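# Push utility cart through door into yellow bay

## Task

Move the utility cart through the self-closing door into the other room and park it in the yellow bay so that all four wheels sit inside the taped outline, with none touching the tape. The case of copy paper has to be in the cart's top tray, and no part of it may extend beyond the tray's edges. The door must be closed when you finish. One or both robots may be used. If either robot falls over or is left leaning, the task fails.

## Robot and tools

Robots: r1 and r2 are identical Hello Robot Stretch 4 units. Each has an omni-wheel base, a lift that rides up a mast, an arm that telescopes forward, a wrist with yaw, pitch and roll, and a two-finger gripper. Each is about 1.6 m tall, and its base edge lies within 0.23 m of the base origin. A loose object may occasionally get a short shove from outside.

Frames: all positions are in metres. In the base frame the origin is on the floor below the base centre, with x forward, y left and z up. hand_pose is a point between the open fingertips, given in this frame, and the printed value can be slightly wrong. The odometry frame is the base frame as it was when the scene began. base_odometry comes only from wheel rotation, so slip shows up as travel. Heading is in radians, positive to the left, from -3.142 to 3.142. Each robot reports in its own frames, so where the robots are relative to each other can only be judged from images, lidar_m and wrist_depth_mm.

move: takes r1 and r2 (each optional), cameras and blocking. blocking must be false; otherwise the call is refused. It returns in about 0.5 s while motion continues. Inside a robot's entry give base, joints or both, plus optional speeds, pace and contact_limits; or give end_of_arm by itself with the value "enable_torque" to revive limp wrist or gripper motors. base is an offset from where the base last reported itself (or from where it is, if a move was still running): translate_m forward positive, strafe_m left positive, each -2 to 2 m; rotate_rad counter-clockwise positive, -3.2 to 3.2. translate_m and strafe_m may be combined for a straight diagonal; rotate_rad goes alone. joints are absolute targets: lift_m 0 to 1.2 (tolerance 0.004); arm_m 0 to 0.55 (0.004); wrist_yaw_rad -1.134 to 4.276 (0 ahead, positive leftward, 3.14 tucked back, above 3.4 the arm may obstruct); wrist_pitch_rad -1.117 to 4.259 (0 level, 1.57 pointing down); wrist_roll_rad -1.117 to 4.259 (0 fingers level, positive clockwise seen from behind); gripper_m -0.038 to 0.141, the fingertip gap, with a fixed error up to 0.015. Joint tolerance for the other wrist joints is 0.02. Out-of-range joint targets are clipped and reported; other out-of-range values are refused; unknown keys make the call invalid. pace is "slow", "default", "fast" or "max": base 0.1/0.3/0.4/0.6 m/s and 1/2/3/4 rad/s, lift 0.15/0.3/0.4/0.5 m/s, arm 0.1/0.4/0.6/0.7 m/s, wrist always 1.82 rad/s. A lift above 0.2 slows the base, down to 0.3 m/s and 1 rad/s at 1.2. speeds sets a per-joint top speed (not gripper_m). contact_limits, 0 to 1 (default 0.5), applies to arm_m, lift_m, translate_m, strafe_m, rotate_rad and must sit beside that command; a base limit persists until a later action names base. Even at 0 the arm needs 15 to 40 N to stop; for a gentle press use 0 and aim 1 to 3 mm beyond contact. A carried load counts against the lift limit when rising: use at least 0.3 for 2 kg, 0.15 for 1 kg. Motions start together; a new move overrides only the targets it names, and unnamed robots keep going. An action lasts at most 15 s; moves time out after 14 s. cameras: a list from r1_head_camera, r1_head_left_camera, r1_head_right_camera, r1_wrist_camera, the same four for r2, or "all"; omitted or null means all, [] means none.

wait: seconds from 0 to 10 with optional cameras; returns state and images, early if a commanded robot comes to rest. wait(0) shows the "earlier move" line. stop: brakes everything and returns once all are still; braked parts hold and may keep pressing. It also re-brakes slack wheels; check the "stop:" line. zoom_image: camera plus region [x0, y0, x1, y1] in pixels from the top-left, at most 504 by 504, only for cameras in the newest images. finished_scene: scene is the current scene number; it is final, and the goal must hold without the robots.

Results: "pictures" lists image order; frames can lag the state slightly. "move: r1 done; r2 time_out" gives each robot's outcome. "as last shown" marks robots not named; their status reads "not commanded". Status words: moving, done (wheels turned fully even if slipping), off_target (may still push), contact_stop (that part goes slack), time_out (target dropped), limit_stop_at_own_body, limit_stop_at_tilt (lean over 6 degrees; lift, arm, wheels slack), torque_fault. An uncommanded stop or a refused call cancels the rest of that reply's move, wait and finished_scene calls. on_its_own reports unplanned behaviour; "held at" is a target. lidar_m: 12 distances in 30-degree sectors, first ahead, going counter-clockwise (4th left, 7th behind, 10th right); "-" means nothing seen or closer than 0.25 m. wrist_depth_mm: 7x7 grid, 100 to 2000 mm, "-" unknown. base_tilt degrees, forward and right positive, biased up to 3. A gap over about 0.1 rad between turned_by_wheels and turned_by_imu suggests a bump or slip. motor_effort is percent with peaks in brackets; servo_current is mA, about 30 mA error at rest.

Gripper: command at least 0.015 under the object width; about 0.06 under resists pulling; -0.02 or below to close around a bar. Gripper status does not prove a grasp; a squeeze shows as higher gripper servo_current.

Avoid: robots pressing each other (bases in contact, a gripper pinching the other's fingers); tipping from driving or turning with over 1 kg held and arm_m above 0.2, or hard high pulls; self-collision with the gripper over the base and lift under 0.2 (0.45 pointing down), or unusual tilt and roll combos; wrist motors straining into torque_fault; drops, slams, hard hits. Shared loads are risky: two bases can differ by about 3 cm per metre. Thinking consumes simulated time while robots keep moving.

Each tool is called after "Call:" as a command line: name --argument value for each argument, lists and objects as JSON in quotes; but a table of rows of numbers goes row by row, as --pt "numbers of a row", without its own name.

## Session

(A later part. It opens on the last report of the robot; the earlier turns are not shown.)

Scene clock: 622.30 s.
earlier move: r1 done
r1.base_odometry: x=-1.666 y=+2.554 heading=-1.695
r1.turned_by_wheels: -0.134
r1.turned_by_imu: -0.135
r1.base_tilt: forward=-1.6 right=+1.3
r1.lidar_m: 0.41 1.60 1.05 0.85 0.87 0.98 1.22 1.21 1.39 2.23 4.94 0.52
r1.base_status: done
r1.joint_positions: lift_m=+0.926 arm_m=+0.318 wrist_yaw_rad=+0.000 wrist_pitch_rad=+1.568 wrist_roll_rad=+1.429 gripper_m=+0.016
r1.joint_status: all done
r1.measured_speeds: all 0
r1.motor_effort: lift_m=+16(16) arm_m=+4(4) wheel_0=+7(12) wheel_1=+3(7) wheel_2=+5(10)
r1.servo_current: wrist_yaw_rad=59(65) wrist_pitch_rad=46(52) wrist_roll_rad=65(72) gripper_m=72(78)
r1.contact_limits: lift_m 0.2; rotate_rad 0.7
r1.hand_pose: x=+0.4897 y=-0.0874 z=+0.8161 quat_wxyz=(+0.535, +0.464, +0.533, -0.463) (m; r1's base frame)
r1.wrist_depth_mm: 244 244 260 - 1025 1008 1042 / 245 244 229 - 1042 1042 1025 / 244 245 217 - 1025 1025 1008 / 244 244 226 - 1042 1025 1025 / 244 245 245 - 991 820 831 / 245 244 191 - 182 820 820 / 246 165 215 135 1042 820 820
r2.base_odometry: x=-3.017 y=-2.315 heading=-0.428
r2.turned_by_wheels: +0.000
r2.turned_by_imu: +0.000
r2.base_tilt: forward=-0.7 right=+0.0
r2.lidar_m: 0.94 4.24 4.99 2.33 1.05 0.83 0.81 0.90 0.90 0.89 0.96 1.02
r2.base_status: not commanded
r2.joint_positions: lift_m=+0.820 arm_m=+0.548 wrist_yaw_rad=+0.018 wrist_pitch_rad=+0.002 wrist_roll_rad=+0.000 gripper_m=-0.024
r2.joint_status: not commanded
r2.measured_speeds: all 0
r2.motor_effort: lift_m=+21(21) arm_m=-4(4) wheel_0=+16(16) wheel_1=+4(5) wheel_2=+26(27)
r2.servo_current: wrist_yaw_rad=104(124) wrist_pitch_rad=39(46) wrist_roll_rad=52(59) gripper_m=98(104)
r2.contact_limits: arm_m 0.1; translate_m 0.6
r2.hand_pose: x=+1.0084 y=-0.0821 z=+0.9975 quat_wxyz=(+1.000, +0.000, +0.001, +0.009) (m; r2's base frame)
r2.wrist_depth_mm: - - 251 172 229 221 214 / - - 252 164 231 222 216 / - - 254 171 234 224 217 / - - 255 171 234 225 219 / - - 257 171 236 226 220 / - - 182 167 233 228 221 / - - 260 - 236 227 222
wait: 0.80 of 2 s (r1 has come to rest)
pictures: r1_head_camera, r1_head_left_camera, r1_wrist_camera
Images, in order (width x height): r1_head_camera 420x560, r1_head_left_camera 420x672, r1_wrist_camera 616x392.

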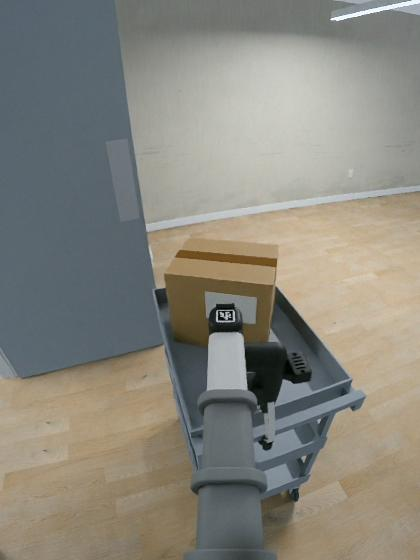

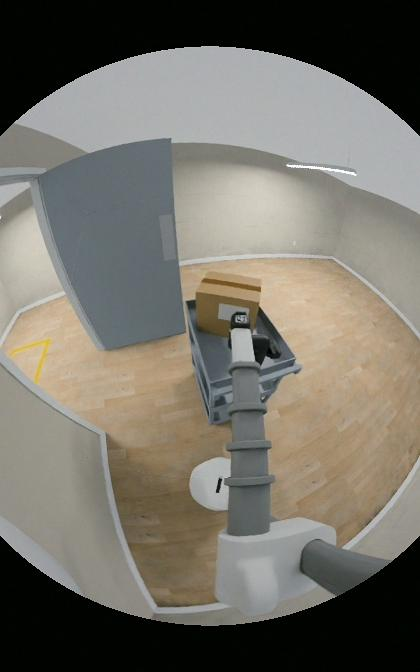

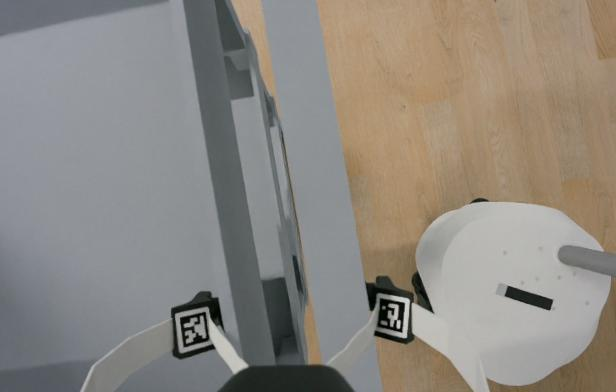

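Call:
move --blocking false --r1 '{"base":{"translate_m":0.057,"strafe_m":0.27},"joints":{"wrist_roll_rad":1.69},"speeds":{"wrist_roll_rad":0.1},"pace":"slow","contact_limits":{"translate_m":0.7}}' --cameras '[]'

Call:
wait --seconds 4 --cameras '[]'

Call:
move --blocking false --r1 '{"base":{"rotate_rad":-0.26},"joints":{"wrist_roll_rad":1.43},"speeds":{"wrist_roll_rad":0.4},"pace":"slow","contact_limits":{"rotate_rad":0.7}}' --cameras '[]'

Call:
wait --seconds 2 --cameras '["r1_head_left_camera"]'

Call:
move --blocking false --r1 '{"base":{"translate_m":0.057,"strafe_m":0.265},"joints":{"wrist_roll_rad":1.69},"speeds":{"wrist_roll_rad":0.1},"pace":"slow","contact_limits":{"translate_m":0.7}}' --cameras '[]'

Call:
wait --seconds 4 --cameras '[]'

Call:
move --blocking false --r1 '{"base":{"rotate_rad":-0.26},"joints":{"wrist_roll_rad":1.43},"speeds":{"wrist_roll_rad":0.4},"pace":"slow","contact_limits":{"rotate_rad":0.7}}' --cameras '[]'

Call:
wait --seconds 2 --cameras '["r1_head_camera","r1_wrist_camera","r1_head_left_camera"]'

Scene clock: 636.07 s.
move: r1 moving
r1.base_odometry: x=-1.654 y=+2.550 heading=-1.695
r1.turned_by_wheels: -0.001
r1.turned_by_imu: -0.001
r1.base_tilt: forward=-1.6 right=+1.3
r1.lidar_m: 0.40 1.57 1.05 0.86 0.86 0.96 1.23 1.22 1.35 2.26 4.95 0.51
r1.base_status: translate_m moving; strafe_m moving
r1.joint_positions: lift_m=+0.926 arm_m=+0.318 wrist_yaw_rad=+0.000 wrist_pitch_rad=+1.568 wrist_roll_rad=+1.465 gripper_m=+0.016
r1.joint_status: wrist_roll_rad moving
r1.measured_speeds: translate_m=+0.010 strafe_m=+0.050 rotate_rad=-0.004 lift_m=+0.000 arm_m=+0.000 wrist_yaw_rad=+0.000 wrist_pitch_rad=+0.000 wrist_roll_rad=+0.100
r1.motor_effort: lift_m=+16(16) arm_m=+4(4) wheel_0=-9(9) wheel_1=+7(7) wheel_2=-4(4)
r1.servo_current: wrist_yaw_rad=52(65) wrist_pitch_rad=46(46) wrist_roll_rad=33(91) gripper_m=72(72)
r1.contact_limits: lift_m 0.2; translate_m 0.7
r1.hand_pose: x=+0.4897 y=-0.0874 z=+0.8161 quat_wxyz=(+0.526, +0.474, +0.525, -0.472) (m; r1's base frame)
r1.wrist_depth_mm: 245 245 375 - 1025 1042 1025 / 245 245 215 - 1025 1042 1025 / 244 244 213 - 1025 1042 1042 / 244 244 230 - 1025 1025 1042 / 244 244 244 - 991 820 809 / 244 245 187 - 182 820 831 / 245 173 245 241 - 831 831
r2: as last shown
r2.base_tilt: forward=-0.6 right=+0.0
r2.lidar_m: 0.96 4.25 4.99 2.32 1.08 0.82 0.81 0.88 0.92 0.87 0.96 1.03
r2.servo_current: wrist_yaw_rad=98(111) wrist_pitch_rad=39(46) wrist_roll_rad=52(52) gripper_m=98(104)
r2.contact_limits: arm_m 0.1; translate_m 0.6
r2.wrist_depth_mm: - - 252 172 229 220 214 / - - 252 165 232 222 216 / - - 254 171 233 224 217 / - - 255 171 235 226 219 / - - 258 171 236 226 220 / - - 182 167 233 227 220 / - - 260 - 236 226 223
pictures: none
No camera images: "cameras" was empty.

Scene clock: 639.57 s.
earlier move: r1 done
r1.base_odometry: x=-1.405 y=+2.464 heading=-1.695
r1.turned_by_wheels: +0.000
r1.turned_by_imu: +0.001
r1.base_tilt: forward=-1.6 right=+1.3
r1.lidar_m: 0.43 1.44 0.76 0.63 0.61 0.71 1.17 1.36 1.53 2.47 5.17 0.44
r1.base_status: done
r1.joint_positions: lift_m=+0.926 arm_m=+0.318 wrist_yaw_rad=+0.000 wrist_pitch_rad=+1.570 wrist_roll_rad=+1.688 gripper_m=+0.016
r1.joint_status: all done
r1.measured_speeds: all 0
r1.motor_effort: lift_m=+16(16) arm_m=+4(4) wheel_0=-5(12) wheel_1=+2(7) wheel_2=-5(6)
r1.servo_current: wrist_yaw_rad=52(72) wrist_pitch_rad=39(52) wrist_roll_rad=39(91) gripper_m=72(78)
r1.contact_limits: lift_m 0.2; translate_m 0.7
r1.hand_pose: x=+0.4892 y=-0.0874 z=+0.8161 quat_wxyz=(+0.470, +0.529, +0.470, -0.528) (m; r1's base frame)
r1.wrist_depth_mm: 241 242 234 1042 1025 1042 1042 / 242 242 213 1008 1025 1060 1042 / 241 242 243 820 1042 1025 1025 / 242 242 242 1042 976 820 820 / 242 242 242 1042 917 831 831 / 241 242 185 1042 182 831 1042 / 241 170 242 1042 1060 1042 1042
r2.base_odometry: x=-3.017 y=-2.315 heading=-0.428
r2.turned_by_wheels: +0.000
r2.turned_by_imu: +0.000
r2.base_tilt: forward=-0.6 right=+0.0
r2.lidar_m: 0.95 4.23 5.01 2.31 1.06 0.83 0.80 0.88 0.90 0.88 0.95 1.04
r2.base_status: not commanded
r2.joint_positions: lift_m=+0.820 arm_m=+0.548 wrist_yaw_rad=+0.018 wrist_pitch_rad=+0.002 wrist_roll_rad=+0.000 gripper_m=-0.024
r2.joint_status: not commanded
r2.measured_speeds: all 0
r2.on_its_own: wrist_yaw_rad is at rest, and its servo_current (111 mA) is outside its rest range (0 to 104 mA)
r2.motor_effort: lift_m=+21(21) arm_m=-4(5) wheel_0=+16(16) wheel_1=+4(5) wheel_2=+26(27)
r2.servo_current: wrist_yaw_rad=111(117) wrist_pitch_rad=39(46) wrist_roll_rad=33(65) gripper_m=104(104)
r2.contact_limits: arm_m 0.1; translate_m 0.6
r2.hand_pose: x=+1.0084 y=-0.0821 z=+0.9975 quat_wxyz=(+1.000, +0.000, +0.001, +0.009) (m; r2's base frame)
r2.wrist_depth_mm: - - 251 172 229 221 214 / - - 252 165 232 223 216 / - - 255 171 232 225 216 / - - 256 171 234 226 218 / - - 257 171 236 226 220 / - - 183 167 233 228 221 / - - 260 - 236 226 222
wait: 3.50 of 4 s (r1 has come to rest)
pictures: none
No camera images: "cameras" was empty.

Scene clock: 640.07 s.
move: r1 moving
r1.base_odometry: x=-1.405 y=+2.464 heading=-1.819
r1.turned_by_wheels: -0.124
r1.turned_by_imu: -0.124
r1.base_tilt: forward=-1.6 right=+1.3
r1.lidar_m: 0.40 1.45 1.54 0.64 0.63 0.67 0.99 1.36 1.46 2.14 5.16 0.45
r1.base_status: rotate_rad moving
r1.joint_positions: lift_m=+0.926 arm_m=+0.318 wrist_yaw_rad=+0.000 wrist_pitch_rad=+1.570 wrist_roll_rad=+1.523 gripper_m=+0.016
r1.joint_status: wrist_roll_rad moving
r1.measured_speeds: translate_m=+0.001 strafe_m=-0.001 rotate_rad=-0.484 lift_m=+0.000 arm_m=+0.000 wrist_yaw_rad=+0.000 wrist_pitch_rad=+0.000 wrist_roll_rad=-0.409
r1.motor_effort: lift_m=+16(16) arm_m=+5(5) wheel_0=+14(14) wheel_1=+5(8) wheel_2=+9(10)
r1.servo_current: wrist_yaw_rad=46(59) wrist_pitch_rad=46(46) wrist_roll_rad=39(59) gripper_m=72(72)
r1.contact_limits: lift_m 0.2; rotate_rad 0.7
r1.hand_pose: x=+0.4891 y=-0.0874 z=+0.8161 quat_wxyz=(+0.512, +0.488, +0.511, -0.488) (m; r1's base frame)
r1.wrist_depth_mm: 242 242 242 1008 1042 1025 1025 / 241 241 217 1042 1042 1060 1025 / 241 241 242 1025 1025 1042 1042 / 242 243 243 1060 1042 831 842 / 242 243 243 1008 - 831 831 / 243 244 186 1042 183 842 831 / 242 162 244 1042 1042 1025 1042
r2.base_odometry: x=-3.017 y=-2.315 heading=-0.428
r2.turned_by_wheels: +0.000
r2.turned_by_imu: +0.000
r2.base_tilt: forward=-0.6 right=+0.0
r2.lidar_m: 0.93 4.23 5.02 2.30 1.05 0.84 0.80 0.89 0.89 0.88 0.98 1.04
r2.base_status: not commanded
r2.joint_positions: lift_m=+0.820 arm_m=+0.548 wrist_yaw_rad=+0.018 wrist_pitch_rad=+0.002 wrist_roll_rad=+0.000 gripper_m=-0.024
r2.joint_status: not commanded
r2.measured_speeds: all 0
r2.motor_effort: lift_m=+21(21) arm_m=-4(4) wheel_0=+15(16) wheel_1=+4(5) wheel_2=+26(27)
r2.servo_current: wrist_yaw_rad=117(117) wrist_pitch_rad=39(46) wrist_roll_rad=39(59) gripper_m=104(104)
r2.contact_limits: arm_m 0.1; translate_m 0.6
r2.hand_pose: x=+1.0084 y=-0.0821 z=+0.9975 quat_wxyz=(+1.000, +0.000, +0.001, +0.009) (m; r2's base frame)
r2.wrist_depth_mm: - - 251 172 229 220 214 / - - 252 165 231 222 216 / - - 254 171 233 225 216 / - - 255 171 234 225 220 / - - 256 171 236 227 220 / - - 181 167 234 227 220 / - - 260 - 236 227 222
pictures: none
No camera images: "cameras" was empty.

Scene clock: 640.87 s.
earlier move: r1 done
r1.base_odometry: x=-1.405 y=+2.464 heading=-1.954
r1.turned_by_wheels: -0.135
r1.turned_by_imu: -0.136
r1.base_tilt: forward=-1.6 right=+1.3
r1.lidar_m: 0.39 1.46 1.48 0.68 0.61 0.65 0.88 1.34 1.42 1.86 4.32 0.50
r1.base_status: done
r1.joint_positions: lift_m=+0.926 arm_m=+0.318 wrist_yaw_rad=+0.000 wrist_pitch_rad=+1.566 wrist_roll_rad=+1.430 gripper_m=+0.016
r1.joint_status: all done
r1.measured_speeds: all 0
r1.motor_effort: lift_m=+16(16) arm_m=+4(5) wheel_0=+5(14) wheel_1=+4(8) wheel_2=+5(10)
r1.servo_current: wrist_yaw_rad=39(65) wrist_pitch_rad=39(52) wrist_roll_rad=59(65) gripper_m=72(72)
r1.contact_limits: lift_m 0.2; rotate_rad 0.7
r1.hand_pose: x=+0.4903 y=-0.0874 z=+0.8161 quat_wxyz=(+0.535, +0.464, +0.533, -0.462) (m; r1's base frame)
r1.wrist_depth_mm: 245 244 243 - 1042 1008 1042 / 245 244 230 - 1025 1025 1042 / 246 244 229 - 1025 1042 1025 / 245 245 242 - 1025 1025 1042 / 245 245 244 - 1008 831 820 / 246 245 190 - 181 820 820 / 244 174 245 135 1042 820 820
r2.base_odometry: x=-3.017 y=-2.315 heading=-0.428
r2.turned_by_wheels: +0.000
r2.turned_by_imu: +0.000
r2.base_tilt: forward=-0.6 right=+0.0
r2.lidar_m: 0.92 4.23 5.00 2.32 1.09 0.84 0.80 0.90 0.91 0.87 0.96 1.04
r2.base_status: not commanded
r2.joint_positions: lift_m=+0.820 arm_m=+0.548 wrist_yaw_rad=+0.018 wrist_pitch_rad=+0.002 wrist_roll_rad=+0.000 gripper_m=-0.024
r2.joint_status: not commanded
r2.measured_speeds: all 0
r2.motor_effort: lift_m=+21(21) arm_m=-4(4) wheel_0=+15(16) wheel_1=+4(5) wheel_2=+26(27)
r2.servo_current: wrist_yaw_rad=104(117) wrist_pitch_rad=39(46) wrist_roll_rad=52(59) gripper_m=98(104)
r2.contact_limits: arm_m 0.1; translate_m 0.6
r2.hand_pose: x=+1.0084 y=-0.0821 z=+0.9975 quat_wxyz=(+1.000, +0.000, +0.001, +0.009) (m; r2's base frame)
r2.wrist_depth_mm: - - 251 172 229 220 215 / - - 252 164 231 223 215 / - - 255 171 233 224 218 / - - 255 171 233 225 218 / - - 257 171 236 226 220 / - - 182 167 234 227 220 / - - 260 - 236 226 223
wait: 0.80 of 2 s (r1 has come to rest)
pictures: r1_head_left_camera
Images, in order (width x height): r1_head_left_camera 420x672.

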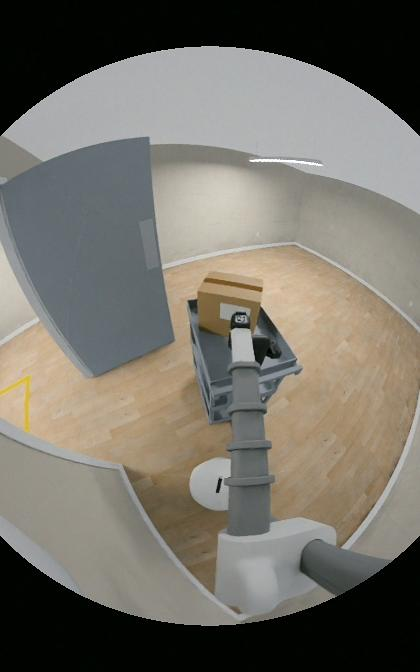

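Scene clock: 641.37 s.
move: r1 moving
r1.base_odometry: x=-1.394 y=+2.457 heading=-1.955
r1.turned_by_wheels: -0.001
r1.turned_by_imu: -0.001
r1.base_tilt: forward=-1.6 right=+1.3
r1.lidar_m: 0.40 1.45 1.45 0.68 0.61 0.63 0.85 1.36 1.43 1.86 4.33 0.50
r1.base_status: translate_m moving; strafe_m moving
r1.joint_positions: lift_m=+0.926 arm_m=+0.318 wrist_yaw_rad=+0.000 wrist_pitch_rad=+1.566 wrist_roll_rad=+1.466 gripper_m=+0.016
r1.joint_status: wrist_roll_rad moving
r1.measured_speeds: translate_m=+0.010 strafe_m=+0.049 rotate_rad=-0.001 lift_m=+0.000 arm_m=+0.000 wrist_yaw_rad=+0.000 wrist_pitch_rad=+0.000 wrist_roll_rad=+0.100
r1.motor_effort: lift_m=+16(16) arm_m=+4(4) wheel_0=-7(9) wheel_1=+5(9) wheel_2=-4(5)
r1.servo_current: wrist_yaw_rad=52(72) wrist_pitch_rad=46(46) wrist_roll_rad=72(85) gripper_m=72(72)
r1.contact_limits: lift_m 0.2; translate_m 0.7
r1.hand_pose: x=+0.4902 y=-0.0874 z=+0.8161 quat_wxyz=(+0.527, +0.474, +0.524, -0.472) (m; r1's base frame)
r1.wrist_depth_mm: 245 245 427 - 1042 1042 1025 / 245 244 229 - 1008 1025 1042 / 245 245 216 - 1042 1025 1025 / 245 245 244 - 1042 1042 1025 / 245 244 245 - 976 820 820 / 244 246 189 - 182 809 820 / 244 244 245 236 - 820 831
r2: as last shown
r2.base_tilt: forward=-0.7 right=+0.0
r2.lidar_m: 0.97 4.21 5.00 2.31 1.07 0.84 0.82 0.89 0.90 0.87 0.95 1.06
r2.motor_effort: lift_m=+21(21) arm_m=-4(4) wheel_0=+16(16) wheel_1=+4(4) wheel_2=+26(27)
r2.servo_current: wrist_yaw_rad=111(117) wrist_pitch_rad=46(46) wrist_roll_rad=39(52) gripper_m=98(104)
r2.contact_limits: arm_m 0.1; translate_m 0.6
r2.wrist_depth_mm: - - 251 172 230 220 215 / - - 252 164 232 222 216 / - - 254 171 233 224 217 / - - 255 171 235 227 219 / - - 256 171 236 226 220 / - - 181 167 234 228 220 / - - 260 - 235 227 223
pictures: none
No camera images: "cameras" was empty.

Scene clock: 644.80 s.
earlier move: r1 done
r1.base_odometry: x=-1.181 y=+2.313 heading=-1.955
r1.turned_by_wheels: +0.000
r1.turned_by_imu: +0.001
r1.base_tilt: forward=-1.6 right=+1.3
r1.lidar_m: 0.43 1.23 1.28 0.47 0.44 0.45 0.62 1.51 1.60 2.08 4.87 0.46
r1.base_status: done
r1.joint_positions: lift_m=+0.926 arm_m=+0.318 wrist_yaw_rad=+0.000 wrist_pitch_rad=+1.570 wrist_roll_rad=+1.688 gripper_m=+0.016
r1.joint_status: all done
r1.measured_speeds: all 0
r1.motor_effort: lift_m=+16(16) arm_m=+4(4) wheel_0=-5(10) wheel_1=+2(9) wheel_2=-5(8)
r1.servo_current: wrist_yaw_rad=26(72) wrist_pitch_rad=46(52) wrist_roll_rad=33(85) gripper_m=72(72)
r1.contact_limits: lift_m 0.2; translate_m 0.7
r1.hand_pose: x=+0.4893 y=-0.0874 z=+0.8161 quat_wxyz=(+0.470, +0.529, +0.470, -0.528) (m; r1's base frame)
r1.wrist_depth_mm: 241 241 244 - 1025 1060 1042 / 241 242 217 1025 1025 1042 1042 / 241 242 241 1042 1042 1025 1042 / 240 241 243 1042 976 842 842 / 242 242 243 1025 1042 842 820 / 242 243 185 1008 182 831 1025 / 241 170 243 544 1042 1025 1042
r2.base_odometry: x=-3.017 y=-2.315 heading=-0.428
r2.turned_by_wheels: +0.000
r2.turned_by_imu: +0.000
r2.base_tilt: forward=-0.6 right=+0.0
r2.lidar_m: 0.93 4.22 4.99 2.34 1.04 0.84 0.82 0.89 0.90 0.88 0.95 1.05
r2.base_status: not commanded
r2.joint_positions: lift_m=+0.820 arm_m=+0.548 wrist_yaw_rad=+0.018 wrist_pitch_rad=+0.002 wrist_roll_rad=+0.000 gripper_m=-0.024
r2.joint_status: not commanded
r2.measured_speeds: all 0
r2.motor_effort: lift_m=+21(21) arm_m=-4(5) wheel_0=+15(16) wheel_1=+4(5) wheel_2=+26(27)
r2.servo_current: wrist_yaw_rad=91(124) wrist_pitch_rad=39(46) wrist_roll_rad=59(65) gripper_m=104(104)
r2.contact_limits: arm_m 0.1; translate_m 0.6
r2.hand_pose: x=+1.0084 y=-0.0821 z=+0.9975 quat_wxyz=(+1.000, +0.000, +0.001, +0.009) (m; r2's base frame)
r2.wrist_depth_mm: - - 251 171 230 221 215 / - - 252 165 231 223 216 / - - 255 171 232 224 217 / - - 254 171 235 225 218 / - - 256 171 236 227 220 / - - 183 167 233 228 221 / - - 260 - 236 226 222
wait: 3.43 of 4 s (r1 has come to rest)
pictures: none
No camera images: "cameras" was empty.

Scene clock: 645.30 s.
move: r1 moving
r1.base_odometry: x=-1.181 y=+2.312 heading=-2.079
r1.turned_by_wheels: -0.124
r1.turned_by_imu: -0.124
r1.base_tilt: forward=-1.6 right=+1.2
r1.lidar_m: 0.44 1.24 1.26 0.48 0.41 0.44 0.56 1.08 1.58 1.91 3.62 0.50
r1.base_status: rotate_rad moving
r1.joint_positions: lift_m=+0.926 arm_m=+0.318 wrist_yaw_rad=+0.000 wrist_pitch_rad=+1.570 wrist_roll_rad=+1.523 gripper_m=+0.016
r1.joint_status: wrist_roll_rad moving
r1.measured_speeds: translate_m=+0.001 strafe_m=+0.000 rotate_rad=-0.487 lift_m=+0.000 arm_m=+0.000 wrist_yaw_rad=+0.000 wrist_pitch_rad=+0.000 wrist_roll_rad=-0.409
r1.motor_effort: lift_m=+16(16) arm_m=+4(4) wheel_0=+11(12) wheel_1=+6(8) wheel_2=+9(10)
r1.servo_current: wrist_yaw_rad=46(52) wrist_pitch_rad=46(46) wrist_roll_rad=39(65) gripper_m=72(72)
r1.contact_limits: lift_m 0.2; rotate_rad 0.7
r1.hand_pose: x=+0.4892 y=-0.0874 z=+0.8161 quat_wxyz=(+0.512, +0.488, +0.512, -0.488) (m; r1's base frame)
r1.wrist_depth_mm: 243 242 242 1025 1042 1042 1042 / 243 243 233 1025 1025 1025 1042 / 244 244 222 1042 1008 1025 1025 / 244 242 243 1025 1025 842 854 / 244 244 244 809 904 820 820 / 243 243 186 - 182 820 820 / 245 160 244 554 1025 1060 1042
r2: as last shown
r2.lidar_m: 0.95 4.23 4.98 2.29 1.06 0.83 0.80 0.89 0.89 0.87 0.95 1.04
r2.motor_effort: lift_m=+21(21) arm_m=-4(4) wheel_0=+15(16) wheel_1=+5(5) wheel_2=+26(27)
r2.servo_current: wrist_yaw_rad=104(117) wrist_pitch_rad=39(46) wrist_roll_rad=52(59) gripper_m=98(104)
r2.contact_limits: arm_m 0.1; translate_m 0.6
r2.wrist_depth_mm: - - 251 172 229 221 215 / - - 252 164 232 222 216 / - - 253 171 233 224 216 / - - 255 171 235 226 219 / - - 257 172 236 226 220 / - - 182 167 234 227 221 / - - 260 - 237 226 223
pictures: none
No camera images: "cameras" was empty.

Scene clock: 646.10 s.
earlier move: r1 done
r1.base_odometry: x=-1.181 y=+2.312 heading=-2.214
r1.turned_by_wheels: -0.135
r1.turned_by_imu: -0.135
r1.base_tilt: forward=-1.6 right=+1.2
r1.lidar_m: 0.39 1.26 1.25 3.55 0.43 0.43 0.50 0.83 1.57 1.79 2.89 0.49
r1.base_status: done
r1.joint_positions: lift_m=+0.926 arm_m=+0.318 wrist_yaw_rad=+0.000 wrist_pitch_rad=+1.568 wrist_roll_rad=+1.430 gripper_m=+0.016
r1.joint_status: all done
r1.measured_speeds: all 0
r1.motor_effort: lift_m=+16(16) arm_m=+4(4) wheel_0=+6(12) wheel_1=+4(8) wheel_2=+6(10)
r1.servo_current: wrist_yaw_rad=59(72) wrist_pitch_rad=33(46) wrist_roll_rad=39(65) gripper_m=65(72)
r1.contact_limits: lift_m 0.2; rotate_rad 0.7
r1.hand_pose: x=+0.4898 y=-0.0874 z=+0.8161 quat_wxyz=(+0.535, +0.464, +0.533, -0.463) (m; r1's base frame)
r1.wrist_depth_mm: 243 244 233 - 1042 1025 1008 / 244 243 243 - 1042 1042 1042 / 246 244 227 - 1025 1042 1042 / 244 244 243 - 1025 1042 1025 / 245 244 244 - 976 820 820 / 245 244 190 1042 181 809 809 / 245 173 220 135 1060 820 820
r2.base_odometry: x=-3.017 y=-2.315 heading=-0.428
r2.turned_by_wheels: +0.000
r2.turned_by_imu: +0.000
r2.base_tilt: forward=-0.6 right=+0.1
r2.lidar_m: 0.95 4.22 4.97 2.30 1.07 0.85 0.78 0.89 0.89 0.88 0.94 1.04
r2.base_status: not commanded
r2.joint_positions: lift_m=+0.820 arm_m=+0.548 wrist_yaw_rad=+0.018 wrist_pitch_rad=+0.002 wrist_roll_rad=+0.000 gripper_m=-0.024
r2.joint_status: not commanded
r2.measured_speeds: all 0
r2.motor_effort: lift_m=+21(21) arm_m=-4(4) wheel_0=+15(16) wheel_1=+4(5) wheel_2=+26(27)
r2.servo_current: wrist_yaw_rad=104(117) wrist_pitch_rad=46(46) wrist_roll_rad=59(59) gripper_m=98(104)
r2.contact_limits: arm_m 0.1; translate_m 0.6
r2.hand_pose: x=+1.0084 y=-0.0821 z=+0.9975 quat_wxyz=(+1.000, +0.000, +0.001, +0.009) (m; r2's base frame)
r2.wrist_depth_mm: - - 250 172 230 220 215 / - - 252 165 231 223 215 / - - 254 171 233 224 216 / - - 255 171 234 225 219 / - - 256 171 236 226 220 / - - 183 167 234 228 221 / - - 262 - 236 226 222
wait: 0.80 of 2 s (r1 has come to rest)
pictures: r1_head_camera, r1_head_left_camera, r1_wrist_camera
Images, in order (width x height): r1_head_camera 420x560, r1_head_left_camera 420x672, r1_wrist_camera 616x392.

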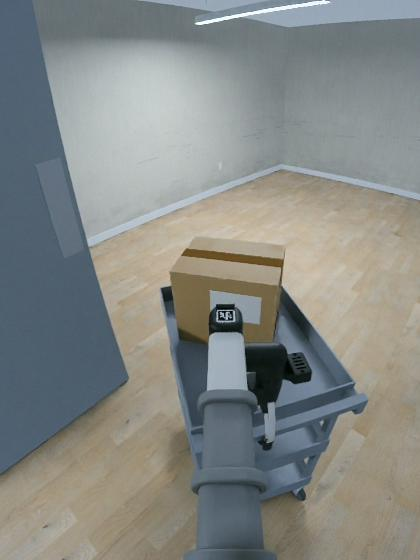

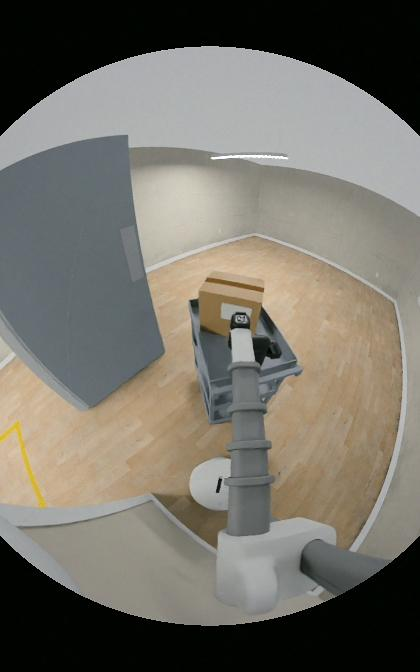

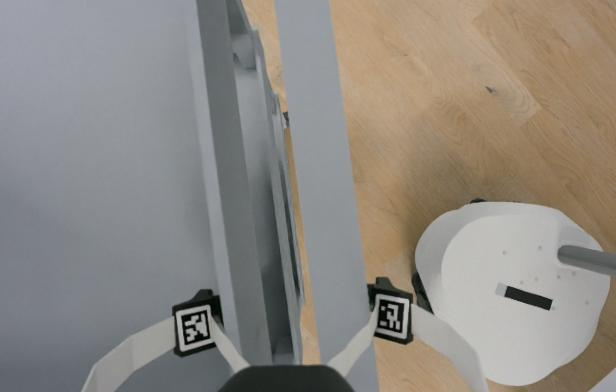

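Call:
move --blocking false --r1 '{"base":{"translate_m":0.15},"pace":"slow","contact_limits":{"translate_m":0.7}}' --cameras '[]'

Call:
wait --seconds 3 --cameras '[]'

Call:
move --blocking false --r1 '{"base":{"translate_m":0.057,"strafe_m":0.265},"joints":{"wrist_roll_rad":1.69},"speeds":{"wrist_roll_rad":0.1},"pace":"slow","contact_limits":{"translate_m":0.7}}' --cameras '[]'

Call:
wait --seconds 4 --cameras '[]'

Call:
move --blocking false --r1 '{"base":{"rotate_rad":-0.26},"joints":{"wrist_roll_rad":1.43},"speeds":{"wrist_roll_rad":0.4},"pace":"slow","contact_limits":{"rotate_rad":0.7}}' --cameras '[]'

Call:
wait --seconds 2 --cameras '["r1_head_left_camera"]'

Call:
move --blocking false --r1 '{"base":{"translate_m":0.057,"strafe_m":0.265},"joints":{"wrist_roll_rad":1.69},"speeds":{"wrist_roll_rad":0.1},"pace":"slow","contact_limits":{"translate_m":0.7}}' --cameras '[]'

Call:
wait --seconds 4 --cameras '[]'

Call:
move --blocking false --r1 '{"base":{"rotate_rad":-0.26},"joints":{"wrist_roll_rad":1.43},"speeds":{"wrist_roll_rad":0.4},"pace":"slow","contact_limits":{"rotate_rad":0.7}}' --cameras '[]'

Call:
wait --seconds 2 --cameras '["r1_head_camera","r1_wrist_camera","r1_head_left_camera"]'

Scene clock: 666.83 s.
move: r1 moving
r1.base_odometry: x=-1.188 y=+2.303 heading=-2.213
r1.turned_by_wheels: +0.001
r1.turned_by_imu: +0.000
r1.base_tilt: forward=-1.6 right=+1.2
r1.lidar_m: 0.41 1.26 1.24 3.54 0.45 0.45 0.51 0.87 1.59 1.80 2.89 0.50
r1.base_status: translate_m moving
r1.joint_positions: lift_m=+0.926 arm_m=+0.318 wrist_yaw_rad=+0.000 wrist_pitch_rad=+1.570 wrist_roll_rad=+1.430 gripper_m=+0.016
r1.joint_status: not commanded
r1.measured_speeds: translate_m=+0.049 strafe_m=+0.000 rotate_rad=-0.002 lift_m=+0.000 arm_m=+0.000 wrist_yaw_rad=+0.000 wrist_pitch_rad=+0.011 wrist_roll_rad=+0.000
r1.motor_effort: lift_m=+16(16) arm_m=+4(4) wheel_0=+9(11) wheel_1=+6(8) wheel_2=-5(7)
r1.servo_current: wrist_yaw_rad=46(65) wrist_pitch_rad=46(46) wrist_roll_rad=65(65) gripper_m=65(72)
r1.contact_limits: lift_m 0.2; translate_m 0.7
r1.hand_pose: x=+0.4890 y=-0.0874 z=+0.8161 quat_wxyz=(+0.534, +0.464, +0.534, -0.463) (m; r1's base frame)
r1.wrist_depth_mm: 240 241 225 - 1042 1042 1042 / 240 241 242 1008 1025 1042 1042 / 241 241 216 1042 1060 1042 1060 / 241 242 242 842 1025 1042 1042 / 241 241 243 1025 931 831 831 / 240 240 186 1042 180 831 831 / 241 162 242 496 1042 831 1042
r2: as last shown
r2.base_tilt: forward=-0.6 right=+0.0
r2.lidar_m: 0.96 4.23 5.01 2.35 1.07 0.83 0.82 0.87 0.91 0.87 0.97 1.04
r2.motor_effort: lift_m=+21(21) arm_m=-4(4) wheel_0=+15(16) wheel_1=+5(5) wheel_2=+26(26)
r2.servo_current: wrist_yaw_rad=104(117) wrist_pitch_rad=39(46) wrist_roll_rad=52(52) gripper_m=104(104)
r2.contact_limits: arm_m 0.1; translate_m 0.6
r2.wrist_depth_mm: - - 251 172 229 221 214 / - - 251 165 231 223 216 / - - 254 171 233 224 216 / - - 256 171 233 226 219 / - - 256 171 236 226 220 / - - 183 167 233 226 220 / - - 262 - 236 226 222
pictures: none
No camera images: "cameras" was empty.

Scene clock: 669.13 s.
earlier move: r1 done
r1.base_odometry: x=-1.270 y=+2.193 heading=-2.213
r1.turned_by_wheels: +0.000
r1.turned_by_imu: +0.000
r1.base_tilt: forward=-1.6 right=+1.2
r1.lidar_m: 0.39 1.16 1.16 1.33 0.53 0.55 0.61 1.06 1.66 1.87 3.07 0.49
r1.base_status: done
r1.joint_positions: lift_m=+0.926 arm_m=+0.318 wrist_yaw_rad=+0.000 wrist_pitch_rad=+1.574 wrist_roll_rad=+1.430 gripper_m=+0.016
r1.joint_status: not commanded
r1.measured_speeds: all 0
r1.motor_effort: lift_m=+16(16) arm_m=+4(4) wheel_0=+5(11) wheel_1=+3(8) wheel_2=-3(12)
r1.servo_current: wrist_yaw_rad=39(78) wrist_pitch_rad=46(52) wrist_roll_rad=33(65) gripper_m=72(72)
r1.contact_limits: lift_m 0.2; translate_m 0.7
r1.hand_pose: x=+0.4879 y=-0.0874 z=+0.8161 quat_wxyz=(+0.533, +0.463, +0.535, -0.464) (m; r1's base frame)
r1.wrist_depth_mm: 239 240 240 1042 1025 1025 1042 / 239 240 240 1025 1042 1042 1042 / 238 239 230 960 1042 1042 1042 / 239 239 241 1025 1025 866 1042 / 240 241 241 1025 866 842 842 / 239 240 183 1042 180 842 820 / 240 160 241 1025 1042 1060 1042
r2.base_odometry: x=-3.017 y=-2.315 heading=-0.428
r2.turned_by_wheels: +0.000
r2.turned_by_imu: +0.000
r2.base_tilt: forward=-0.7 right=+0.0
r2.lidar_m: 0.95 1.74 5.00 2.35 1.04 0.84 0.82 0.88 0.89 0.89 0.97 1.05
r2.base_status: not commanded
r2.joint_positions: lift_m=+0.820 arm_m=+0.548 wrist_yaw_rad=+0.018 wrist_pitch_rad=+0.002 wrist_roll_rad=+0.000 gripper_m=-0.024
r2.joint_status: not commanded
r2.measured_speeds: all 0
r2.motor_effort: lift_m=+21(21) arm_m=-4(4) wheel_0=+15(16) wheel_1=+4(5) wheel_2=+26(27)
r2.servo_current: wrist_yaw_rad=98(117) wrist_pitch_rad=39(46) wrist_roll_rad=39(59) gripper_m=98(104)
r2.contact_limits: arm_m 0.1; translate_m 0.6
r2.hand_pose: x=+1.0084 y=-0.0821 z=+0.9975 quat_wxyz=(+1.000, +0.000, +0.001, +0.009) (m; r2's base frame)
r2.wrist_depth_mm: - - 250 172 230 220 215 / - - 252 164 230 223 216 / - - 253 171 232 224 216 / - - 256 172 234 225 218 / - - 258 171 236 225 220 / - - 183 167 233 228 220 / - 1921 260 - 236 226 222
wait: 2.30 of 3 s (r1 has come to rest)
pictures: none
No camera images: "cameras" was empty.

Scene clock: 669.63 s.
move: r1 moving
r1.base_odometry: x=-1.262 y=+2.183 heading=-2.214
r1.turned_by_wheels: -0.001
r1.turned_by_imu: -0.001
r1.base_tilt: forward=-1.6 right=+1.3
r1.lidar_m: 0.41 1.14 1.15 1.34 0.54 0.54 0.60 1.05 1.68 1.89 3.10 0.51
r1.base_status: translate_m moving; strafe_m moving
r1.joint_positions: lift_m=+0.926 arm_m=+0.318 wrist_yaw_rad=+0.000 wrist_pitch_rad=+1.574 wrist_roll_rad=+1.468 gripper_m=+0.016
r1.joint_status: wrist_roll_rad moving
r1.measured_speeds: translate_m=+0.011 strafe_m=+0.051 rotate_rad=+0.000 lift_m=+0.000 arm_m=+0.000 wrist_yaw_rad=+0.000 wrist_pitch_rad=+0.000 wrist_roll_rad=+0.103
r1.motor_effort: lift_m=+16(16) arm_m=+4(4) wheel_0=-8(8) wheel_1=+4(8) wheel_2=-7(7)
r1.servo_current: wrist_yaw_rad=52(65) wrist_pitch_rad=33(52) wrist_roll_rad=52(85) gripper_m=72(72)
r1.contact_limits: lift_m 0.2; translate_m 0.7
r1.hand_pose: x=+0.4879 y=-0.0874 z=+0.8161 quat_wxyz=(+0.524, +0.473, +0.526, -0.474) (m; r1's base frame)
r1.wrist_depth_mm: 239 241 242 1025 1042 1025 1042 / 240 241 241 1042 1025 1042 1042 / 240 240 241 1025 1025 1042 1042 / 238 241 241 1042 1042 854 1060 / 239 240 241 1025 842 842 831 / 240 240 183 1025 179 831 820 / 239 160 241 257 1042 1042 1060
r2: as last shown
r2.base_tilt: forward=-0.6 right=+0.0
r2.lidar_m: 0.97 1.76 4.99 2.32 1.07 0.82 0.81 0.88 0.89 0.88 0.97 1.03
r2.motor_effort: lift_m=+21(21) arm_m=-4(4) wheel_0=+16(16) wheel_1=+4(5) wheel_2=+26(26)
r2.servo_current: wrist_yaw_rad=98(104) wrist_pitch_rad=46(46) wrist_roll_rad=52(59) gripper_m=98(111)
r2.contact_limits: arm_m 0.1; translate_m 0.6
r2.wrist_depth_mm: - - 251 171 229 221 215 / - - 252 165 231 222 216 / - - 255 171 233 225 217 / - - 254 171 235 226 219 / - - 258 171 237 226 220 / - - 183 167 233 227 220 / - 1983 259 - 237 226 223
pictures: none
No camera images: "cameras" was empty.

Scene clock: 673.07 s.
earlier move: r1 done
r1.base_odometry: x=-1.093 y=+1.988 heading=-2.214
r1.turned_by_wheels: +0.000
r1.turned_by_imu: +0.000
r1.base_tilt: forward=-1.6 right=+1.3
r1.lidar_m: 0.45 0.92 0.90 1.10 3.36 0.41 0.49 0.81 1.91 2.16 3.49 0.45
r1.base_status: done
r1.joint_positions: lift_m=+0.926 arm_m=+0.318 wrist_yaw_rad=+0.000 wrist_pitch_rad=+1.567 wrist_roll_rad=+1.690 gripper_m=+0.016
r1.joint_status: all done
r1.measured_speeds: all 0
r1.motor_effort: lift_m=+16(16) arm_m=-4(4) wheel_0=-7(11) wheel_1=+0(8) wheel_2=-3(7)
r1.servo_current: wrist_yaw_rad=33(72) wrist_pitch_rad=39(52) wrist_roll_rad=26(85) gripper_m=72(78)
r1.contact_limits: lift_m 0.2; translate_m 0.7
r1.hand_pose: x=+0.4901 y=-0.0874 z=+0.8161 quat_wxyz=(+0.470, +0.530, +0.468, -0.528) (m; r1's base frame)
r1.wrist_depth_mm: 247 245 244 1042 - 1042 1042 / 245 246 243 1025 - 1042 1025 / 247 246 244 1025 - 1025 1008 / 245 246 245 1042 991 820 809 / 247 245 245 1025 1025 820 809 / 245 246 191 1025 182 1042 1025 / 245 158 246 137 1025 150 1042
r2.base_odometry: x=-3.017 y=-2.315 heading=-0.428
r2.turned_by_wheels: +0.000
r2.turned_by_imu: +0.000
r2.base_tilt: forward=-0.7 right=+0.0
r2.lidar_m: 0.94 4.23 4.99 2.34 1.09 0.83 0.80 0.87 0.89 0.88 0.95 1.06
r2.base_status: not commanded
r2.joint_positions: lift_m=+0.820 arm_m=+0.548 wrist_yaw_rad=+0.018 wrist_pitch_rad=+0.002 wrist_roll_rad=+0.000 gripper_m=-0.024
r2.joint_status: not commanded
r2.measured_speeds: all 0
r2.motor_effort: lift_m=+21(21) arm_m=-4(4) wheel_0=+15(16) wheel_1=+4(5) wheel_2=+27(27)
r2.servo_current: wrist_yaw_rad=104(117) wrist_pitch_rad=46(46) wrist_roll_rad=33(59) gripper_m=98(111)
r2.contact_limits: arm_m 0.1; translate_m 0.6
r2.hand_pose: x=+1.0084 y=-0.0821 z=+0.9975 quat_wxyz=(+1.000, +0.000, +0.001, +0.009) (m; r2's base frame)
r2.wrist_depth_mm: - - 252 172 230 221 215 / - - 253 165 231 222 215 / - - 254 171 233 224 217 / - - 255 171 234 226 218 / - - 257 171 237 226 220 / - 778 182 168 233 227 220 / - - 259 - 236 227 222
wait: 3.43 of 4 s (r1 has come to rest)
pictures: none
No camera images: "cameras" was empty.

Scene clock: 673.57 s.
move: r1 moving
r1.base_odometry: x=-1.093 y=+1.988 heading=-2.338
r1.turned_by_wheels: -0.124
r1.turned_by_imu: -0.125
r1.base_tilt: forward=-1.6 right=+1.3
r1.lidar_m: 0.44 0.95 0.90 0.97 3.43 0.40 0.45 0.67 1.90 2.03 2.96 0.45
r1.base_status: rotate_rad moving
r1.joint_positions: lift_m=+0.926 arm_m=+0.318 wrist_yaw_rad=+0.000 wrist_pitch_rad=+1.567 wrist_roll_rad=+1.525 gripper_m=+0.016
r1.joint_status: wrist_roll_rad moving
r1.measured_speeds: translate_m=-0.001 strafe_m=-0.001 rotate_rad=-0.484 lift_m=+0.000 arm_m=+0.000 wrist_yaw_rad=+0.000 wrist_pitch_rad=+0.000 wrist_roll_rad=-0.408
r1.motor_effort: lift_m=+16(16) arm_m=+2(4) wheel_0=+9(11) wheel_1=+6(7) wheel_2=+7(8)
r1.servo_current: wrist_yaw_rad=39(65) wrist_pitch_rad=39(52) wrist_roll_rad=46(91) gripper_m=65(72)
r1.contact_limits: lift_m 0.2; rotate_rad 0.7
r1.hand_pose: x=+0.4901 y=-0.0874 z=+0.8161 quat_wxyz=(+0.512, +0.489, +0.510, -0.487) (m; r1's base frame)
r1.wrist_depth_mm: 245 243 244 1008 - 1025 1025 / 245 244 244 1025 - 1025 1025 / 245 244 245 1042 - 1025 1025 / 245 245 244 1042 1025 809 831 / 245 245 243 1025 976 820 820 / 246 246 192 1025 181 820 820 / 246 165 244 135 1042 1008 1042
r2: as last shown
r2.base_tilt: forward=-0.6 right=+0.0
r2.lidar_m: 0.93 1.83 5.01 2.32 1.07 0.84 0.82 0.88 0.90 0.87 0.95 1.05
r2.motor_effort: lift_m=+21(21) arm_m=-4(4) wheel_0=+15(16) wheel_1=+4(5) wheel_2=+26(27)
r2.servo_current: wrist_yaw_rad=98(111) wrist_pitch_rad=39(46) wrist_roll_rad=52(52) gripper_m=98(104)
r2.contact_limits: arm_m 0.1; translate_m 0.6
r2.wrist_depth_mm: - - 251 171 230 221 213 / - - 252 164 231 223 216 / - - 254 171 234 225 217 / - - 254 171 235 225 219 / - - 257 171 236 226 220 / - - 181 167 233 227 221 / - 1983 260 - 236 226 223
pictures: none
No camera images: "cameras" was empty.

Scene clock: 674.37 s.
earlier move: r1 done
r1.base_odometry: x=-1.093 y=+1.988 heading=-2.473
r1.turned_by_wheels: -0.135
r1.turned_by_imu: -0.135
r1.base_tilt: forward=-1.6 right=+1.3
r1.lidar_m: 0.42 1.00 0.91 0.93 3.55 0.40 0.45 0.61 1.43 1.95 2.57 0.51
r1.base_status: done
r1.joint_positions: lift_m=+0.926 arm_m=+0.318 wrist_yaw_rad=+0.000 wrist_pitch_rad=+1.563 wrist_roll_rad=+1.431 gripper_m=+0.016
r1.joint_status: all done
r1.measured_speeds: all 0
r1.motor_effort: lift_m=+16(16) arm_m=-4(4) wheel_0=+5(11) wheel_1=+4(7) wheel_2=+3(8)
r1.servo_current: wrist_yaw_rad=46(65) wrist_pitch_rad=46(52) wrist_roll_rad=46(91) gripper_m=65(72)
r1.contact_limits: lift_m 0.2; rotate_rad 0.7
r1.hand_pose: x=+0.4911 y=-0.0874 z=+0.8161 quat_wxyz=(+0.536, +0.466, +0.532, -0.462) (m; r1's base frame)
r1.wrist_depth_mm: 245 245 245 1025 1042 1025 1008 / 246 245 218 1025 1025 1025 1008 / 246 244 245 1025 1025 1042 1025 / 246 245 245 842 1042 1025 1008 / 245 244 246 820 976 820 820 / 245 245 192 1042 180 820 820 / 244 173 244 135 1042 820 820
r2.base_odometry: x=-3.017 y=-2.315 heading=-0.428
r2.turned_by_wheels: +0.000
r2.turned_by_imu: +0.000
r2.base_tilt: forward=-0.6 right=+0.0
r2.lidar_m: 0.95 1.78 5.01 2.31 1.08 0.83 0.79 0.86 0.90 0.87 0.95 1.05
r2.base_status: not commanded
r2.joint_positions: lift_m=+0.820 arm_m=+0.548 wrist_yaw_rad=+0.018 wrist_pitch_rad=+0.002 wrist_roll_rad=+0.000 gripper_m=-0.024
r2.joint_status: not commanded
r2.measured_speeds: all 0
r2.on_its_own: wrist_yaw_rad is at rest, and its servo_current (111 mA) is outside its rest range (0 to 104 mA)
r2.motor_effort: lift_m=+21(21) arm_m=-4(4) wheel_0=+15(16) wheel_1=+4(5) wheel_2=+26(27)
r2.servo_current: wrist_yaw_rad=111(111) wrist_pitch_rad=39(46) wrist_roll_rad=39(52) gripper_m=91(104)
r2.contact_limits: arm_m 0.1; translate_m 0.6
r2.hand_pose: x=+1.0084 y=-0.0821 z=+0.9975 quat_wxyz=(+1.000, +0.000, +0.001, +0.009) (m; r2's base frame)
r2.wrist_depth_mm: - - 251 172 230 220 215 / - - 252 164 231 223 216 / - - 254 172 233 225 217 / - - 254 171 234 225 220 / - - 258 171 236 226 220 / - - 182 167 233 227 221 / - 1983 260 - 236 225 222
wait: 0.80 of 2 s (r1 has come to rest)
pictures: r1_head_left_camera
Images, in order (width x height): r1_head_left_camera 420x672.

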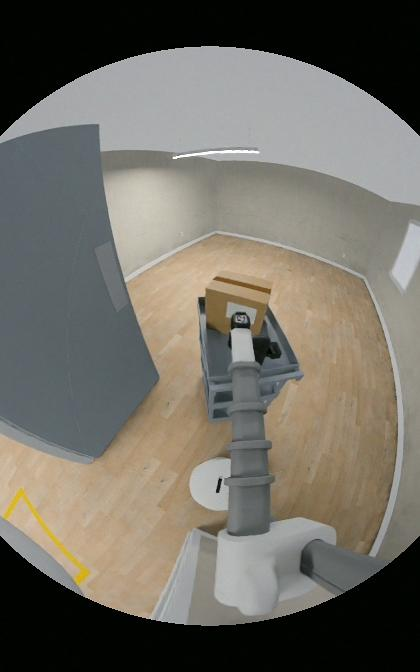

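Scene clock: 674.87 s.
move: r1 moving
r1.base_odometry: x=-1.087 y=+1.976 heading=-2.474
r1.turned_by_wheels: -0.001
r1.turned_by_imu: -0.001
r1.base_tilt: forward=-1.6 right=+1.3
r1.lidar_m: 0.41 0.95 0.90 0.92 3.54 0.40 0.42 0.58 1.42 1.95 2.60 0.50
r1.base_status: translate_m moving; strafe_m moving
r1.joint_positions: lift_m=+0.926 arm_m=+0.318 wrist_yaw_rad=+0.000 wrist_pitch_rad=+1.566 wrist_roll_rad=+1.469 gripper_m=+0.016
r1.joint_status: wrist_roll_rad moving
r1.measured_speeds: translate_m=+0.010 strafe_m=+0.049 rotate_rad=-0.001 lift_m=+0.000 arm_m=+0.000 wrist_yaw_rad=+0.000 wrist_pitch_rad=+0.020 wrist_roll_rad=+0.102
r1.motor_effort: lift_m=+16(16) arm_m=-4(4) wheel_0=-8(8) wheel_1=+5(9) wheel_2=-5(6)
r1.servo_current: wrist_yaw_rad=46(72) wrist_pitch_rad=39(59) wrist_roll_rad=72(72) gripper_m=59(72)
r1.contact_limits: lift_m 0.2; translate_m 0.7
r1.hand_pose: x=+0.4904 y=-0.0874 z=+0.8161 quat_wxyz=(+0.526, +0.475, +0.524, -0.473) (m; r1's base frame)
r1.wrist_depth_mm: 246 245 245 1025 1025 1042 1042 / 245 246 239 1042 1025 1025 1042 / 245 244 245 1042 1025 1060 1042 / 246 245 245 1025 1025 1042 1025 / 247 245 246 820 991 820 820 / 245 246 185 - 181 820 809 / 245 171 246 134 1025 798 820
r2.base_odometry: x=-3.017 y=-2.315 heading=-0.428
r2.turned_by_wheels: +0.000
r2.turned_by_imu: +0.000
r2.base_tilt: forward=-0.6 right=+0.1
r2.lidar_m: 0.93 1.76 4.95 2.30 1.07 0.83 0.81 0.89 0.92 0.89 0.94 1.05
r2.base_status: not commanded
r2.joint_positions: lift_m=+0.820 arm_m=+0.548 wrist_yaw_rad=+0.018 wrist_pitch_rad=+0.002 wrist_roll_rad=+0.000 gripper_m=-0.024
r2.joint_status: not commanded
r2.measured_speeds: all 0
r2.motor_effort: lift_m=+21(21) arm_m=-4(4) wheel_0=+15(15) wheel_1=+4(4) wheel_2=+26(27)
r2.servo_current: wrist_yaw_rad=98(111) wrist_pitch_rad=39(46) wrist_roll_rad=46(59) gripper_m=91(104)
r2.contact_limits: arm_m 0.1; translate_m 0.6
r2.hand_pose: x=+1.0084 y=-0.0821 z=+0.9975 quat_wxyz=(+1.000, +0.000, +0.001, +0.009) (m; r2's base frame)
r2.wrist_depth_mm: - - 251 172 229 220 214 / - - 252 165 231 223 216 / - - 254 171 233 224 217 / - - 255 171 233 226 219 / - - 256 171 236 225 221 / - - 181 167 233 228 221 / - 1983 259 - 236 227 222
pictures: none
No camera images: "cameras" was empty.

Scene clock: 678.30 s.
earlier move: r1 done
r1.base_odometry: x=-0.973 y=+1.745 heading=-2.474
r1.turned_by_wheels: +0.000
r1.turned_by_imu: +0.001
r1.base_tilt: forward=-1.6 right=+1.2
r1.lidar_m: 0.45 0.71 0.65 0.66 3.48 3.29 0.48 0.47 1.23 2.23 2.93 0.44
r1.base_status: done
r1.joint_positions: lift_m=+0.926 arm_m=+0.318 wrist_yaw_rad=+0.000 wrist_pitch_rad=+1.570 wrist_roll_rad=+1.690 gripper_m=+0.016
r1.joint_status: all done
r1.measured_speeds: all 0
r1.motor_effort: lift_m=+16(16) arm_m=-2(4) wheel_0=-5(11) wheel_1=+1(9) wheel_2=-5(8)
r1.servo_current: wrist_yaw_rad=52(72) wrist_pitch_rad=46(59) wrist_roll_rad=52(85) gripper_m=65(72)
r1.contact_limits: lift_m 0.2; translate_m 0.7
r1.hand_pose: x=+0.4891 y=-0.0874 z=+0.8161 quat_wxyz=(+0.469, +0.529, +0.469, -0.529) (m; r1's base frame)
r1.wrist_depth_mm: 241 243 243 1025 - 1060 1042 / 242 242 242 1025 - 1042 1042 / 241 243 243 1042 - 1025 1042 / 242 243 243 1025 - 820 831 / 241 242 243 1025 - 820 809 / 241 241 185 1042 181 842 1060 / 242 170 243 131 1042 1042 1042
r2.base_odometry: x=-3.017 y=-2.315 heading=-0.428
r2.turned_by_wheels: +0.000
r2.turned_by_imu: +0.000
r2.base_tilt: forward=-0.6 right=+0.1
r2.lidar_m: 0.92 1.44 5.00 2.32 1.06 0.83 0.81 0.90 0.90 0.87 0.96 1.03
r2.base_status: not commanded
r2.joint_positions: lift_m=+0.820 arm_m=+0.548 wrist_yaw_rad=+0.018 wrist_pitch_rad=+0.002 wrist_roll_rad=+0.000 gripper_m=-0.024
r2.joint_status: not commanded
r2.measured_speeds: all 0
r2.motor_effort: lift_m=+21(21) arm_m=-4(4) wheel_0=+16(16) wheel_1=+4(4) wheel_2=+26(27)
r2.servo_current: wrist_yaw_rad=98(117) wrist_pitch_rad=46(46) wrist_roll_rad=52(59) gripper_m=98(111)
r2.contact_limits: arm_m 0.1; translate_m 0.6
r2.hand_pose: x=+1.0084 y=-0.0821 z=+0.9975 quat_wxyz=(+1.000, +0.000, +0.001, +0.009) (m; r2's base frame)
r2.wrist_depth_mm: - - 251 171 231 220 215 / - - 251 165 231 223 216 / - - 254 171 232 224 217 / - 768 255 171 234 226 220 / - 778 257 171 236 225 220 / - 158 182 167 233 228 221 / - 976 259 - 237 226 223
wait: 3.43 of 4 s (r1 has come to rest)
pictures: none
No camera images: "cameras" was empty.

Scene clock: 678.80 s.
move: r1 moving
r1.base_odometry: x=-0.973 y=+1.745 heading=-2.598
r1.turned_by_wheels: -0.124
r1.turned_by_imu: -0.125
r1.base_tilt: forward=-1.6 right=+1.3
r1.lidar_m: 0.44 0.74 0.67 0.67 0.88 3.29 0.48 0.47 0.91 2.19 2.66 0.45
r1.base_status: rotate_rad moving
r1.joint_positions: lift_m=+0.926 arm_m=+0.318 wrist_yaw_rad=+0.000 wrist_pitch_rad=+1.570 wrist_roll_rad=+1.525 gripper_m=+0.016
r1.joint_status: wrist_roll_rad moving
r1.measured_speeds: translate_m=-0.001 strafe_m=-0.001 rotate_rad=-0.480 lift_m=+0.000 arm_m=+0.000 wrist_yaw_rad=+0.000 wrist_pitch_rad=+0.000 wrist_roll_rad=-0.421
r1.motor_effort: lift_m=+16(16) arm_m=+4(4) wheel_0=+6(12) wheel_1=+7(7) wheel_2=+5(7)
r1.servo_current: wrist_yaw_rad=46(78) wrist_pitch_rad=39(46) wrist_roll_rad=26(91) gripper_m=72(72)
r1.contact_limits: lift_m 0.2; rotate_rad 0.7
r1.hand_pose: x=+0.4891 y=-0.0874 z=+0.8161 quat_wxyz=(+0.512, +0.488, +0.511, -0.488) (m; r1's base frame)
r1.wrist_depth_mm: 241 243 242 1042 - 1042 1060 / 241 241 242 1025 - 1042 1060 / 241 243 243 1025 - 1025 1042 / 241 243 244 1042 - 842 820 / 242 243 244 1042 878 820 820 / 243 243 185 1042 181 831 831 / 242 161 243 132 1025 1042 1060
r2: as last shown
r2.base_tilt: forward=-0.6 right=+0.0
r2.lidar_m: 0.95 1.45 4.99 2.31 1.05 0.83 0.80 0.86 0.91 0.88 0.97 1.03
r2.motor_effort: lift_m=+21(21) arm_m=-4(4) wheel_0=+15(16) wheel_1=+4(4) wheel_2=+26(26)
r2.servo_current: wrist_yaw_rad=104(117) wrist_pitch_rad=46(46) wrist_roll_rad=59(59) gripper_m=98(98)
r2.contact_limits: arm_m 0.1; translate_m 0.6
r2.wrist_depth_mm: - - 251 172 229 221 215 / - - 251 165 231 223 216 / - - 254 171 232 224 216 / - - 254 171 234 225 219 / - 788 258 171 236 226 220 / - 640 182 167 233 228 220 / - 1008 259 - 236 225 222
pictures: none
No camera images: "cameras" was empty.

Scene clock: 679.60 s.
earlier move: r1 done
r1.base_odometry: x=-0.973 y=+1.745 heading=-2.733
r1.turned_by_wheels: -0.135
r1.turned_by_imu: -0.135
r1.base_tilt: forward=-1.6 right=+1.3
r1.lidar_m: 0.40 0.82 0.66 0.65 0.74 3.32 3.29 0.47 0.71 2.16 2.44 0.50
r1.base_status: done
r1.joint_positions: lift_m=+0.926 arm_m=+0.318 wrist_yaw_rad=+0.000 wrist_pitch_rad=+1.568 wrist_roll_rad=+1.431 gripper_m=+0.016
r1.joint_status: all done
r1.measured_speeds: all 0
r1.motor_effort: lift_m=+16(16) arm_m=+4(4) wheel_0=+5(12) wheel_1=+4(7) wheel_2=+4(7)
r1.servo_current: wrist_yaw_rad=52(78) wrist_pitch_rad=33(52) wrist_roll_rad=39(91) gripper_m=65(72)
r1.contact_limits: lift_m 0.2; rotate_rad 0.7
r1.hand_pose: x=+0.4897 y=-0.0874 z=+0.8161 quat_wxyz=(+0.535, +0.464, +0.533, -0.463) (m; r1's base frame)
r1.wrist_depth_mm: 243 244 243 1025 1042 1025 1025 / 243 243 233 - 1025 1042 1008 / 244 244 224 - 1025 1042 1042 / 244 243 243 1060 1042 1042 1025 / 243 243 243 820 991 820 820 / 244 244 190 1025 181 809 809 / 244 244 243 135 1025 820 831
r2.base_odometry: x=-3.017 y=-2.315 heading=-0.428
r2.turned_by_wheels: +0.000
r2.turned_by_imu: +0.000
r2.base_tilt: forward=-0.6 right=+0.0
r2.lidar_m: 0.96 4.23 5.00 2.32 1.07 0.83 0.80 0.88 0.92 0.88 0.95 1.05
r2.base_status: not commanded
r2.joint_positions: lift_m=+0.820 arm_m=+0.548 wrist_yaw_rad=+0.018 wrist_pitch_rad=+0.002 wrist_roll_rad=+0.000 gripper_m=-0.024
r2.joint_status: not commanded
r2.measured_speeds: all 0
r2.motor_effort: lift_m=+21(21) arm_m=-4(4) wheel_0=+16(16) wheel_1=+4(5) wheel_2=+26(26)
r2.servo_current: wrist_yaw_rad=98(117) wrist_pitch_rad=39(46) wrist_roll_rad=52(59) gripper_m=98(104)
r2.contact_limits: arm_m 0.1; translate_m 0.6
r2.hand_pose: x=+1.0084 y=-0.0821 z=+0.9975 quat_wxyz=(+1.000, +0.000, +0.001, +0.009) (m; r2's base frame)
r2.wrist_depth_mm: - - 251 172 229 220 215 / - - 252 165 231 224 216 / - - 254 171 233 223 217 / - - 254 171 235 226 218 / - - 258 171 236 226 220 / - 750 181 168 232 227 220 / - 1983 259 - 236 226 222
wait: 0.80 of 2 s (r1 has come to rest)
pictures: r1_head_camera, r1_head_left_camera, r1_wrist_camera
Images, in order (width x height): r1_head_camera 420x560, r1_head_left_camera 420x672, r1_wrist_camera 616x392.

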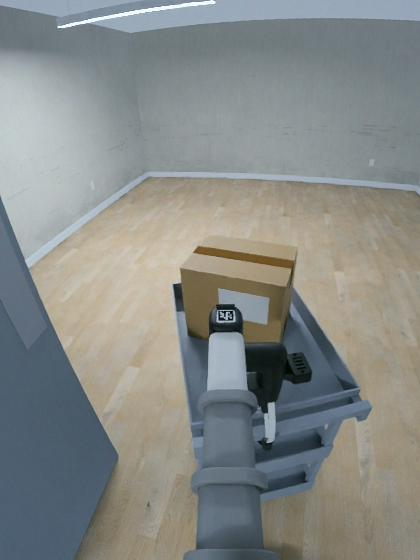

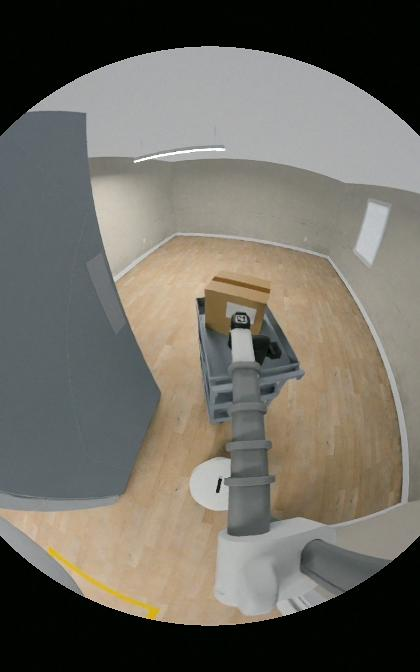

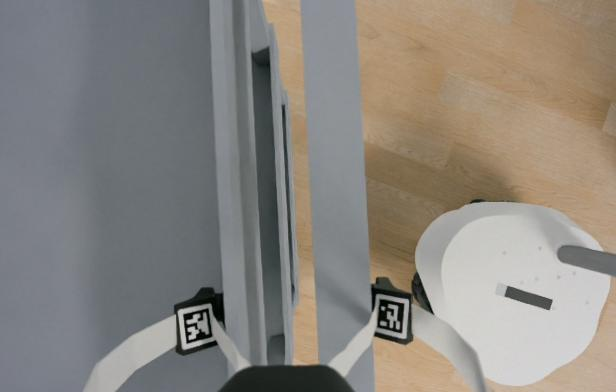

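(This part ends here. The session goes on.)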